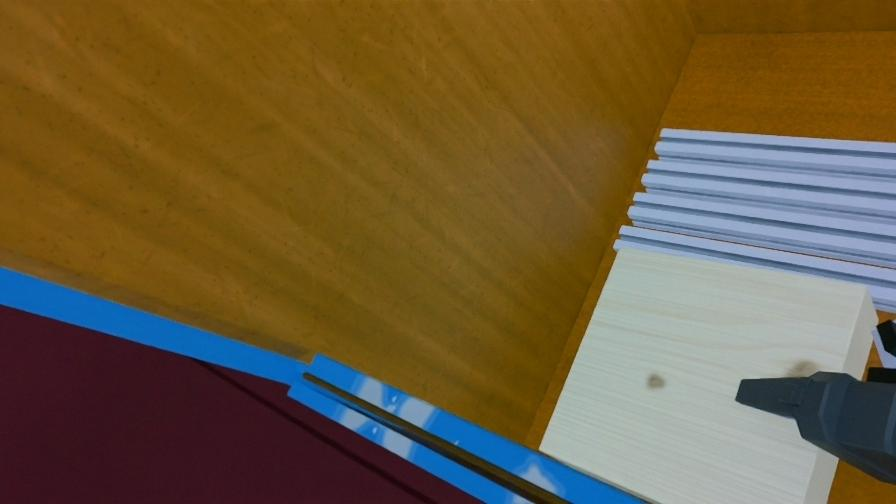

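Emit:
move:
  target: {"side": "right", "x": 0.446, "y": 0.150, "z": 0.338, "quat_wxyz": [0.6037, 0.3508, -0.3346, 0.6327]}
  min_time_s: 1.5
  cameras: ["head_camera"]

Emit:
zoom_image:
  camera: "head_camera"
  region: [500, 150, 896, 400]

Scene clock: 373.67 s.
Joint torques (N m): left_arm=[16.81 12.37 2.21 7.2 0.02 0.85 -0.03] | right_arm=[-4.41 -5.05 3.71 4.53 0.9 4.43 -0.12]
External joint torques (N m): left_arm=[-2.07 -2.29 1.02 0.26 -0.05 -0.2 -0.07] | right_arm=[12.37 -4.11 9.73 6.37 0.93 6 -0.17]
Wrist force (N): left_arm=[4.1 -2.0 -5.5] | right_arm=[20.3 1.1 9.5]
Wrist torque (N m): left_arm=[-0.07 0.32 0.07] | right_arm=[-0.18 -0.45 -0.10]
Wrist force, peak (N): left_arm=[4.7 -2.5 -5.9] | right_arm=[20.8 1.3 9.3]
move: done
base_odometry: x=+0.436 y=-0.306 heading=+0.026
lidar_m: 0.27 0.28 0.40 3.89 2.13 1.53 1.45 1.52 2.02 4.91 0.40 0.28
base_status: not commanded
joint_positions: torso_squat_rad=+1.000 torso_shift_rad=+0.250 torso_pitch_rad=+0.799 torso_yaw_rad=+0.400 left_shoulder_pitch_rad=+0.049 left_shoulder_roll_rad=+0.350 left_shoulder_yaw_rad=+0.041 left_elbow_rad=-0.149 left_forearm_roll_rad=+0.010 left_wrist_pitch_rad=-0.019 left_hand_roll_rad=+0.045 left_gripper_m=+0.099 right_shoulder_pitch_rad=-1.547 right_shoulder_roll_rad=-0.807 right_shoulder_yaw_rad=+1.959 right_elbow_rad=-1.030 right_forearm_roll_rad=-0.746 right_wrist_pitch_rad=-0.358 right_hand_roll_rad=-0.294 right_gripper_m=+0.098 head_pan_rad=+0.300 head_tilt_rad=+0.400
joint_status: all done
wheel_motors_off: 0
motor_effort: left_wheel=+1(2) right_wheel=-2(2)
chest: x=+0.0873 y=+0.0000 z=+0.8627 quat_wxyz=(+0.903, +0.077, +0.381, +0.183) (m; base frame)
left_hand: x=-0.4751 y=+0.4623 z=+0.5282 quat_wxyz=(+0.892, +0.259, +0.343, +0.141) (m; base frame)
right_hand: x=+0.4466 y=+0.1524 z=+0.3416 quat_wxyz=(+0.603, +0.351, -0.337, +0.632) (m; base frame)
right_hand_status: reached (checked arc, planned for 1.5 s): 4 mm and 0.3 deg off.
pictures: head_camera
camera_calibration:
head_camera: T_world_to_cam=[[0.431341, -0.759245, -0.487331, 0.381278], [-0.865893, -0.196723, -0.459923, 0.719567], [0.253325, 0.620361, -0.74228, 0.610887], [0, 0, 0, 1]] pos_world=[0.303854, 0.0520689, 0.970203]

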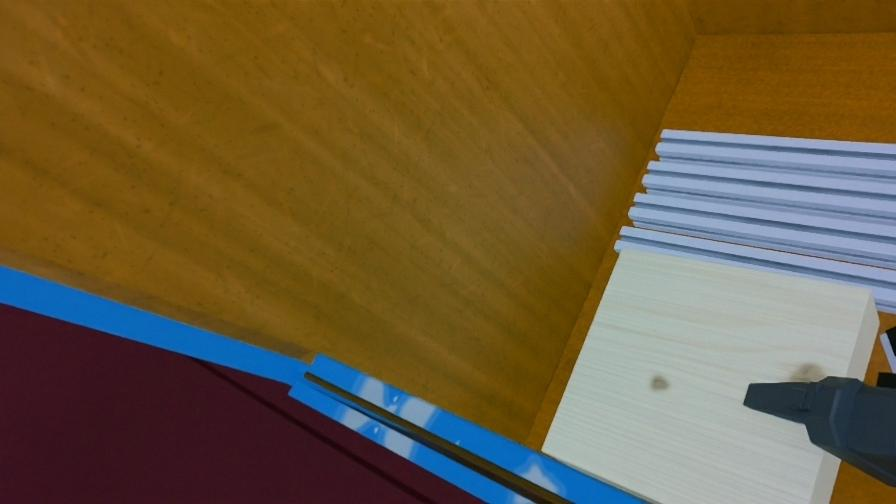

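Scaled by 1.273 from the camera's 896x504 image, which has a finer 1280x720 frame.

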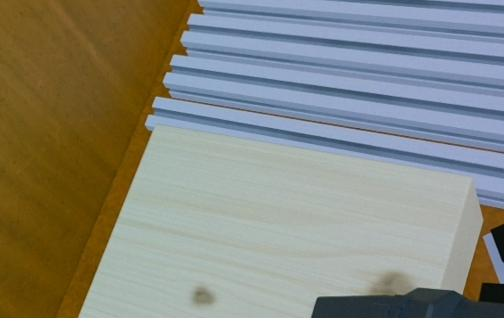

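Emit:
move:
  target: {"side": "right", "x": 0.446, "y": 0.130, "z": 0.342, "quat_wxyz": [0.6037, 0.3508, -0.3346, 0.6327]}
  min_time_s: 1.5
  cameras: ["head_camera"]

Emit:
zoom_image:
  camera: "head_camera"
  region: [500, 150, 896, 400]

Scene clock: 377.17 s.
Joint torques (N m): left_arm=[16.76 12.26 2.05 7.37 0.03 0.83 -0.1] | right_arm=[-10.16 -5.26 -4.62 -0.48 0.02 0.65 0.19]
External joint torques (N m): left_arm=[-2.12 -2.41 0.85 0.43 -0.04 -0.23 -0.14] | right_arm=[6.05 -3.49 1.49 1.58 0.04 2.23 0.15]
Wrist force (N): left_arm=[4.5 -1.6 -5.9] | right_arm=[4.8 1.2 3.2]
Wrist torque (N m): left_arm=[-0.13 0.39 0.07] | right_arm=[-0.18 -0.26 -0.18]
Wrist force, peak (N): left_arm=[5.2 -3.1 -5.9] | right_arm=[21.0 1.4 9.1]
move: done
base_odometry: x=+0.436 y=-0.306 heading=+0.026
lidar_m: 0.27 0.28 0.39 3.89 2.14 1.52 1.46 1.51 2.03 4.91 0.41 0.29
base_status: not commanded
joint_positions: torso_squat_rad=+1.000 torso_shift_rad=+0.250 torso_pitch_rad=+0.799 torso_yaw_rad=+0.400 left_shoulder_pitch_rad=+0.049 left_shoulder_roll_rad=+0.350 left_shoulder_yaw_rad=+0.041 left_elbow_rad=-0.149 left_forearm_roll_rad=+0.010 left_wrist_pitch_rad=-0.019 left_hand_roll_rad=+0.045 left_gripper_m=+0.099 right_shoulder_pitch_rad=-1.542 right_shoulder_roll_rad=-0.879 right_shoulder_yaw_rad=+1.954 right_elbow_rad=-1.101 right_forearm_roll_rad=-0.746 right_wrist_pitch_rad=-0.361 right_hand_roll_rad=-0.264 right_gripper_m=+0.098 head_pan_rad=+0.300 head_tilt_rad=+0.400
joint_status: all done
wheel_motors_off: 0
motor_effort: left_wheel=+2(2) right_wheel=-2(4)
chest: x=+0.0873 y=+0.0000 z=+0.8627 quat_wxyz=(+0.903, +0.077, +0.381, +0.183) (m; base frame)
left_hand: x=-0.4751 y=+0.4623 z=+0.5282 quat_wxyz=(+0.892, +0.259, +0.343, +0.141) (m; base frame)
right_hand: x=+0.4462 y=+0.1311 z=+0.3429 quat_wxyz=(+0.603, +0.352, -0.335, +0.633) (m; base frame)
right_hand_status: reached (checked arc, planned for 1.5 s): 1 mm and 0.2 deg off.
pictures: head_camera
camera_calibration:
head_camera: T_world_to_cam=[[0.431228, -0.759247, -0.487427, 0.381315], [-0.865977, -0.19667, -0.459787, 0.719498], [0.25323, 0.620374, -0.742301, 0.610836], [0, 0, 0, 1]] pos_world=[0.303954, 0.0520691, 0.970103]

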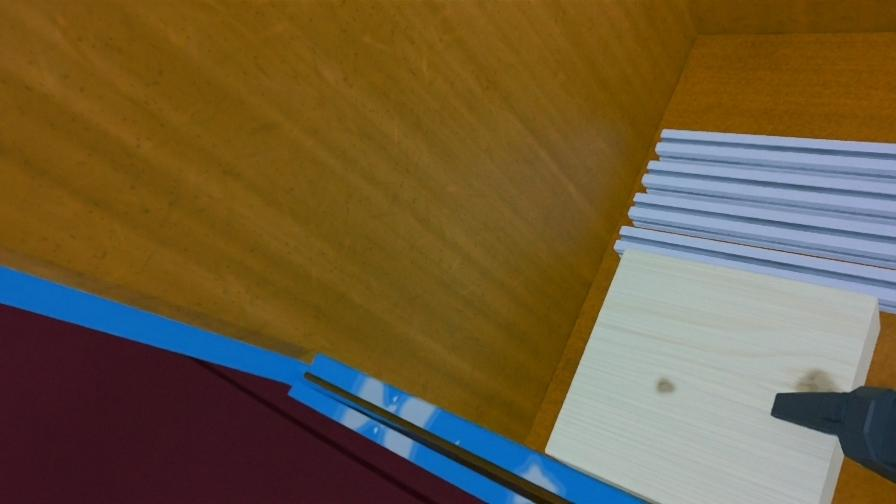

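Scaled by 1.273 from the camera's 896x504 image, which has a finer 1280x720 frame.

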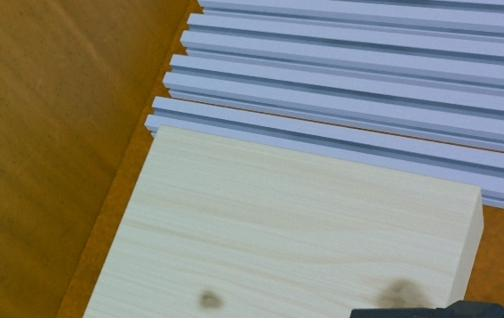

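Emit:
move:
  target: {"side": "right", "x": 0.446, "y": 0.100, "z": 0.3435, "quat_wxyz": [0.6037, 0.3508, -0.3346, 0.6327]}
  min_time_s: 2
  cameras: ["head_camera"]

Emit:
zoom_image:
  camera: "head_camera"
  region: [500, 150, 896, 400]

Scene clock: 380.67 s.
Joint torques (N m): left_arm=[16.75 12.45 1.92 7.16 0.04 0.86 -0.01] | right_arm=[-13.84 -4.41 -4.87 -2.95 0.15 -1.81 0.39]
External joint torques (N m): left_arm=[-2.14 -2.22 0.73 0.21 -0.02 -0.2 -0.05] | right_arm=[1.5 -1.49 1.19 -0.74 0.16 -0.21 0.35]
Wrist force (N): left_arm=[4.1 -2.4 -5.7] | right_arm=[-4.7 1.0 -1.4]
Wrist torque (N m): left_arm=[0.03 0.36 0.00] | right_arm=[-0.16 -0.20 -0.14]
Wrist force, peak (N): left_arm=[5.1 -2.1 -6.5] | right_arm=[5.6 1.3 3.2]
move: done
base_odometry: x=+0.436 y=-0.306 heading=+0.026
lidar_m: 0.26 0.29 0.39 3.89 2.11 1.52 1.45 1.52 2.03 4.91 0.40 0.28
base_status: not commanded
joint_positions: torso_squat_rad=+1.000 torso_shift_rad=+0.250 torso_pitch_rad=+0.800 torso_yaw_rad=+0.400 left_shoulder_pitch_rad=+0.049 left_shoulder_roll_rad=+0.350 left_shoulder_yaw_rad=+0.041 left_elbow_rad=-0.149 left_forearm_roll_rad=+0.010 left_wrist_pitch_rad=-0.019 left_hand_roll_rad=+0.045 left_gripper_m=+0.099 right_shoulder_pitch_rad=-1.531 right_shoulder_roll_rad=-0.970 right_shoulder_yaw_rad=+1.954 right_elbow_rad=-1.177 right_forearm_roll_rad=-0.744 right_wrist_pitch_rad=-0.379 right_hand_roll_rad=-0.228 right_gripper_m=+0.098 head_pan_rad=+0.300 head_tilt_rad=+0.400
joint_status: all done
wheel_motors_off: 0
motor_effort: left_wheel=+2(2) right_wheel=-4(4)
chest: x=+0.0875 y=+0.0000 z=+0.8626 quat_wxyz=(+0.903, +0.077, +0.382, +0.183) (m; base frame)
left_hand: x=-0.4751 y=+0.4623 z=+0.5283 quat_wxyz=(+0.892, +0.259, +0.343, +0.141) (m; base frame)
right_hand: x=+0.4461 y=+0.1003 z=+0.3435 quat_wxyz=(+0.604, +0.351, -0.335, +0.633) (m; base frame)
right_hand_status: reached (checked arc, planned for 2.0 s): 0 mm and 0.0 deg off.
pictures: head_camera
camera_calibration:
head_camera: T_world_to_cam=[[0.431084, -0.759237, -0.487572, 0.381407], [-0.866137, -0.196718, -0.459465, 0.719279], [0.252929, 0.620372, -0.742405, 0.61093], [0, 0, 0, 1]] pos_world=[0.304054, 0.0520689, 0.970004]

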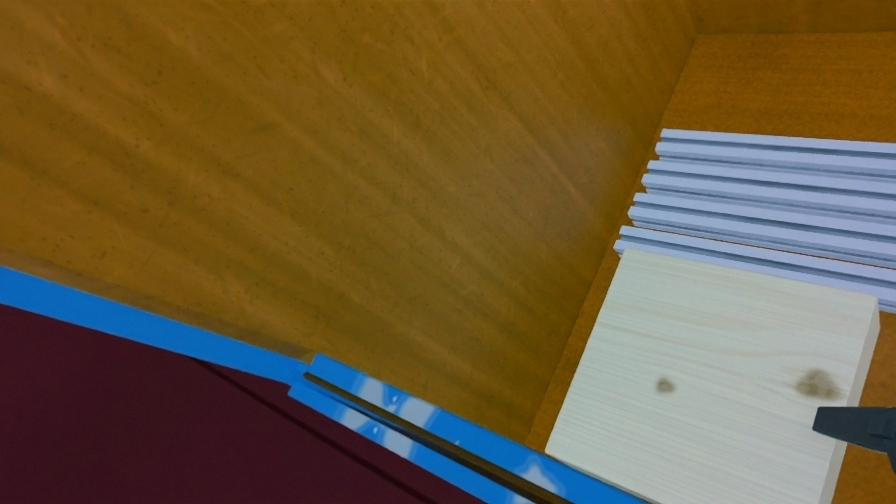

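Scaled by 1.273 from the camera's 896x504 image, which has a finer 1280x720 frame.

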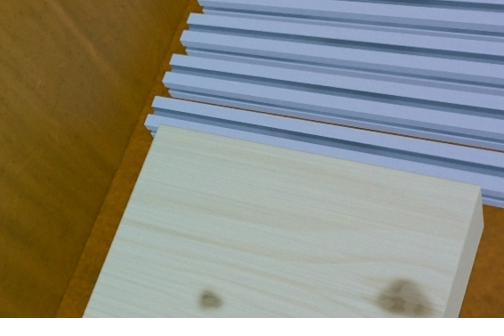

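Emit:
move:
  target: {"side": "right", "x": 0.446, "y": 0.03, "z": 0.387, "quat_wxyz": [0.6037, 0.3508, -0.3346, 0.6327]}
  min_time_s: 1.5

Emit:
move:
  target: {"side": "right", "x": 0.45, "y": 0.0, "z": 0.55, "quat_wxyz": [0.6037, 0.3508, -0.3346, 0.6327]}
  min_time_s: 1.5
  cameras: ["head_camera"]

Emit:
zoom_image:
  camera: "head_camera"
  region: [500, 150, 896, 400]

Scene clock: 385.43 s.
Joint torques (N m): left_arm=[16.8 12.42 2.07 7.3 -0.06 0.87 0.09] | right_arm=[-15.41 -6.18 -5.03 -3.56 0.16 -1.57 0.29]
External joint torques (N m): left_arm=[-2.09 -2.25 0.87 0.36 -0.12 -0.19 0.06] | right_arm=[-2.29 -0.8 1.39 -0.69 0.11 0.04 0.25]
Wrist force (N): left_arm=[4.1 -2.1 -5.7] | right_arm=[-5.4 1.2 -1.7]
Wrist torque (N m): left_arm=[-0.05 0.34 0.04] | right_arm=[-0.20 -0.21 -0.16]
Wrist force, peak (N): left_arm=[5.2 -2.5 -5.9] | right_arm=[-5.7 1.5 -1.9]
move: done
base_odometry: x=+0.436 y=-0.306 heading=+0.026
lidar_m: 0.26 0.28 0.38 3.88 2.13 1.52 1.46 1.51 2.02 4.91 0.40 0.29
base_status: not commanded
joint_positions: torso_squat_rad=+1.000 torso_shift_rad=+0.250 torso_pitch_rad=+0.800 torso_yaw_rad=+0.400 left_shoulder_pitch_rad=+0.049 left_shoulder_roll_rad=+0.350 left_shoulder_yaw_rad=+0.041 left_elbow_rad=-0.149 left_forearm_roll_rad=+0.010 left_wrist_pitch_rad=-0.019 left_hand_roll_rad=+0.045 left_gripper_m=+0.099 right_shoulder_pitch_rad=-1.594 right_shoulder_roll_rad=-1.276 right_shoulder_yaw_rad=+1.979 right_elbow_rad=-1.508 right_forearm_roll_rad=-0.715 right_wrist_pitch_rad=-0.354 right_hand_roll_rad=-0.175 right_gripper_m=+0.098 head_pan_rad=+0.300 head_tilt_rad=+0.400
joint_status: all done
wheel_motors_off: 0
motor_effort: left_wheel=+2(2) right_wheel=+1(3)
chest: x=+0.0875 y=+0.0000 z=+0.8626 quat_wxyz=(+0.903, +0.077, +0.382, +0.183) (m; base frame)
left_hand: x=-0.4751 y=+0.4623 z=+0.5283 quat_wxyz=(+0.892, +0.259, +0.343, +0.141) (m; base frame)
right_hand: x=+0.4459 y=+0.0301 z=+0.3869 quat_wxyz=(+0.604, +0.351, -0.334, +0.633) (m; base frame)
right_hand_status: reached (checked arc, planned for 1.5 s): 0 mm and 0.1 deg off.
pictures: none

Scene clock: 387.27 s.
Joint torques (N m): left_arm=[16.91 12.45 2.04 7.29 -0.02 0.87 -0.03] | right_arm=[-12.25 -2.56 -6.56 -4.47 -0.45 -0.24 0.04]
External joint torques (N m): left_arm=[-1.98 -2.22 0.84 0.34 -0.09 -0.19 -0.06] | right_arm=[-2.04 -0.31 1.53 -0.93 -0.18 0.1 -0.01]
Wrist force (N): left_arm=[4.4 -2.8 -5.4] | right_arm=[-5.1 1.8 -1.6]
Wrist torque (N m): left_arm=[0.02 0.38 0.04] | right_arm=[-0.29 -0.19 0.04]
Wrist force, peak (N): left_arm=[4.7 -2.9 -5.9] | right_arm=[-5.6 1.4 -2.3]
move: done
base_odometry: x=+0.436 y=-0.306 heading=+0.026
lidar_m: 0.26 0.28 0.39 3.88 2.15 1.52 1.45 1.52 2.01 4.90 0.40 0.28
base_status: not commanded
joint_positions: torso_squat_rad=+1.000 torso_shift_rad=+0.250 torso_pitch_rad=+0.800 torso_yaw_rad=+0.400 left_shoulder_pitch_rad=+0.049 left_shoulder_roll_rad=+0.350 left_shoulder_yaw_rad=+0.041 left_elbow_rad=-0.149 left_forearm_roll_rad=+0.010 left_wrist_pitch_rad=-0.019 left_hand_roll_rad=+0.045 left_gripper_m=+0.099 right_shoulder_pitch_rad=-2.076 right_shoulder_roll_rad=-1.743 right_shoulder_yaw_rad=+2.094 right_elbow_rad=-2.113 right_forearm_roll_rad=+0.391 right_wrist_pitch_rad=-0.176 right_hand_roll_rad=-1.360 right_gripper_m=+0.098 head_pan_rad=+0.300 head_tilt_rad=+0.400
joint_status: all done
wheel_motors_off: 0
motor_effort: left_wheel=+2(2) right_wheel=-1(2)
chest: x=+0.0875 y=+0.0000 z=+0.8625 quat_wxyz=(+0.903, +0.077, +0.382, +0.183) (m; base frame)
left_hand: x=-0.4751 y=+0.4623 z=+0.5283 quat_wxyz=(+0.892, +0.259, +0.343, +0.141) (m; base frame)
right_hand: x=+0.4501 y=+0.0000 z=+0.5497 quat_wxyz=(+0.601, +0.355, -0.341, +0.630) (m; base frame)
right_hand_status: reached (checked arc, planned for 1.5 s): 0 mm and 0.9 deg off.
pictures: head_camera
camera_calibration:
head_camera: T_world_to_cam=[[0.430985, -0.759306, -0.487552, 0.38133], [-0.866215, -0.196745, -0.459307, 0.719191], [0.252831, 0.620279, -0.742516, 0.610973], [0, 0, 0, 1]] pos_world=[0.304154, 0.052069, 0.969905]

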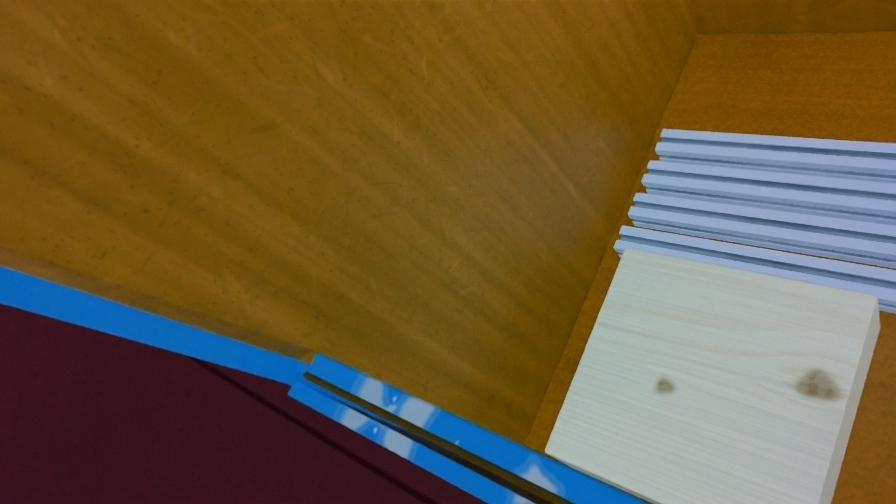

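Scaled by 1.273 from the camera's 896x504 image, which has a finer 1280x720 frame.

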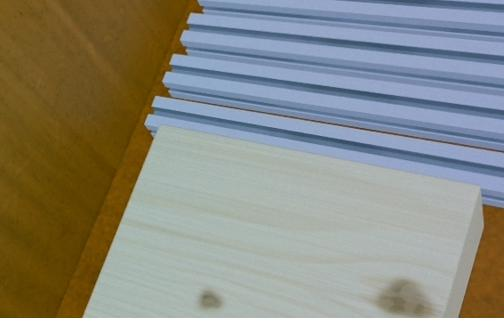

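Emit:
move:
  target: {"side": "right", "x": 0.46, "y": -0.05, "z": 0.82, "quat_wxyz": [0.6037, 0.3508, -0.3346, 0.6327]}
  min_time_s: 1.5

Emit:
move:
  base: {"x_m_s": -0.3, "for_s": 2.0}
  joints: {"head_pan_rad": -0.4, "head_tilt_rad": 0.0}
  cameras: ["head_camera"]

Scene clock: 390.27 s.
Joint torques (N m): left_arm=[16.93 12.31 2.09 7.24 -0.02 0.85 0.06] | right_arm=[-7.93 1.27 -9.44 1.64 -1.08 1.59 -0.03]
External joint torques (N m): left_arm=[-1.96 -2.35 0.89 0.29 -0.08 -0.2 0.02] | right_arm=[-1.55 0.28 -1.01 -0.22 -0.19 0.26 -0.08]
Wrist force (N): left_arm=[4.4 -3.0 -5.2] | right_arm=[-5.5 0.9 -1.5]
Wrist torque (N m): left_arm=[0.03 0.37 0.05] | right_arm=[-0.13 -0.24 0.03]
Wrist force, peak (N): left_arm=[4.6 -3.1 -6.6] | right_arm=[-6.2 1.9 -1.8]
move: done
base_odometry: x=+0.436 y=-0.306 heading=+0.026
lidar_m: 0.27 0.28 0.37 3.88 2.14 1.53 1.45 1.51 2.03 4.91 0.41 0.28
base_status: not commanded
joint_positions: torso_squat_rad=+1.000 torso_shift_rad=+0.250 torso_pitch_rad=+0.800 torso_yaw_rad=+0.400 left_shoulder_pitch_rad=+0.049 left_shoulder_roll_rad=+0.350 left_shoulder_yaw_rad=+0.041 left_elbow_rad=-0.149 left_forearm_roll_rad=+0.010 left_wrist_pitch_rad=-0.019 left_hand_roll_rad=+0.045 left_gripper_m=+0.099 right_shoulder_pitch_rad=-2.356 right_shoulder_roll_rad=-2.079 right_shoulder_yaw_rad=+1.267 right_elbow_rad=-2.277 right_forearm_roll_rad=+0.824 right_wrist_pitch_rad=-0.972 right_hand_roll_rad=-2.534 right_gripper_m=+0.098 head_pan_rad=+0.300 head_tilt_rad=+0.400
joint_status: all done
wheel_motors_off: 0
motor_effort: left_wheel=+1(3) right_wheel=-1(3)
chest: x=+0.0875 y=+0.0000 z=+0.8625 quat_wxyz=(+0.903, +0.077, +0.382, +0.183) (m; base frame)
left_hand: x=-0.4751 y=+0.4623 z=+0.5284 quat_wxyz=(+0.892, +0.259, +0.343, +0.141) (m; base frame)
right_hand: x=+0.4605 y=-0.0505 z=+0.8200 quat_wxyz=(+0.602, +0.353, -0.341, +0.629) (m; base frame)
right_hand_status: reached (checked arc, planned for 1.5 s): 1 mm and 0.9 deg off.
pictures: none

Scene clock: 393.37 s.
Joint torques (N m): left_arm=[16.59 12.48 2.28 7.34 0.02 0.84 -0.03] | right_arm=[-7.8 1.73 -9.31 2.01 -1.06 1.54 0.08]
External joint torques (N m): left_arm=[-2.3 -2.19 1.08 0.39 -0.05 -0.21 -0.07] | right_arm=[-1.42 0.74 -0.89 0.14 -0.16 0.21 0.04]
Wrist force (N): left_arm=[4.8 -2.6 -5.2] | right_arm=[-5.6 1.4 -1.4]
Wrist torque (N m): left_arm=[-0.02 0.44 0.08] | right_arm=[-0.21 -0.25 0.07]
Wrist force, peak (N): left_arm=[5.2 -2.8 -5.8] | right_arm=[-5.8 1.3 -2.1]
move: done
base_odometry: x=-0.164 y=-0.321 heading=+0.026
lidar_m: 0.86 0.91 1.94 3.80 1.26 0.90 0.86 0.89 1.19 3.05 2.49 0.91
base_status: done (sent for 2 of 2 s)
joint_positions: torso_squat_rad=+1.000 torso_shift_rad=+0.250 torso_pitch_rad=+0.800 torso_yaw_rad=+0.400 left_shoulder_pitch_rad=+0.049 left_shoulder_roll_rad=+0.350 left_shoulder_yaw_rad=+0.041 left_elbow_rad=-0.149 left_forearm_roll_rad=+0.010 left_wrist_pitch_rad=-0.019 left_hand_roll_rad=+0.045 left_gripper_m=+0.099 right_shoulder_pitch_rad=-2.356 right_shoulder_roll_rad=-2.079 right_shoulder_yaw_rad=+1.267 right_elbow_rad=-2.277 right_forearm_roll_rad=+0.824 right_wrist_pitch_rad=-0.972 right_hand_roll_rad=-2.534 right_gripper_m=+0.098 head_pan_rad=-0.400 head_tilt_rad=+0.000
joint_status: all done
wheel_motors_off: 0
motor_effort: left_wheel=+6(31) right_wheel=-5(25)
chest: x=+0.0875 y=+0.0000 z=+0.8625 quat_wxyz=(+0.903, +0.077, +0.382, +0.183) (m; base frame)
left_hand: x=-0.4752 y=+0.4623 z=+0.5284 quat_wxyz=(+0.892, +0.259, +0.343, +0.141) (m; base frame)
right_hand: x=+0.4605 y=-0.0505 z=+0.8201 quat_wxyz=(+0.602, +0.353, -0.341, +0.629) (m; base frame)
pictures: head_camera
camera_calibration:
head_camera: T_world_to_cam=[[-0.00443251, -0.9995, -0.0313178, 0.0396175], [-0.676344, 0.0260647, -0.736124, 0.944112], [0.736572, 0.0179187, -0.676122, 0.431993], [0, 0, 0, 1]] pos_world=[0.320526, 0.00724894, 0.988305]

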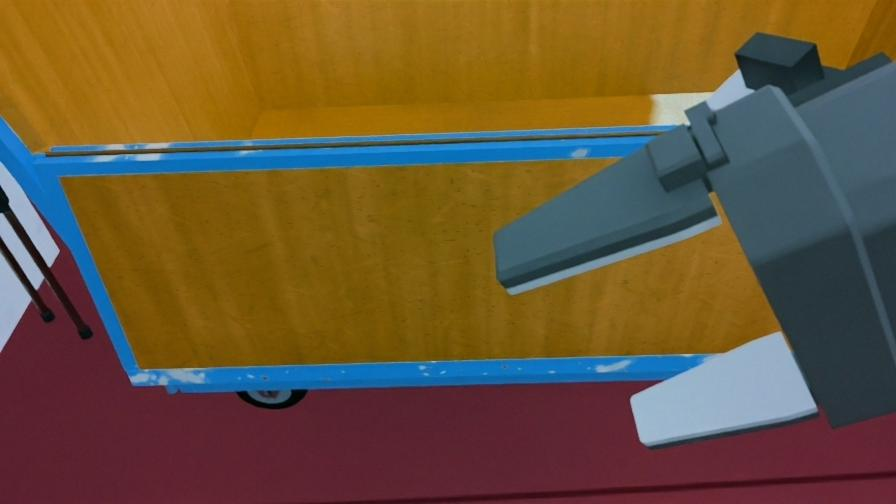

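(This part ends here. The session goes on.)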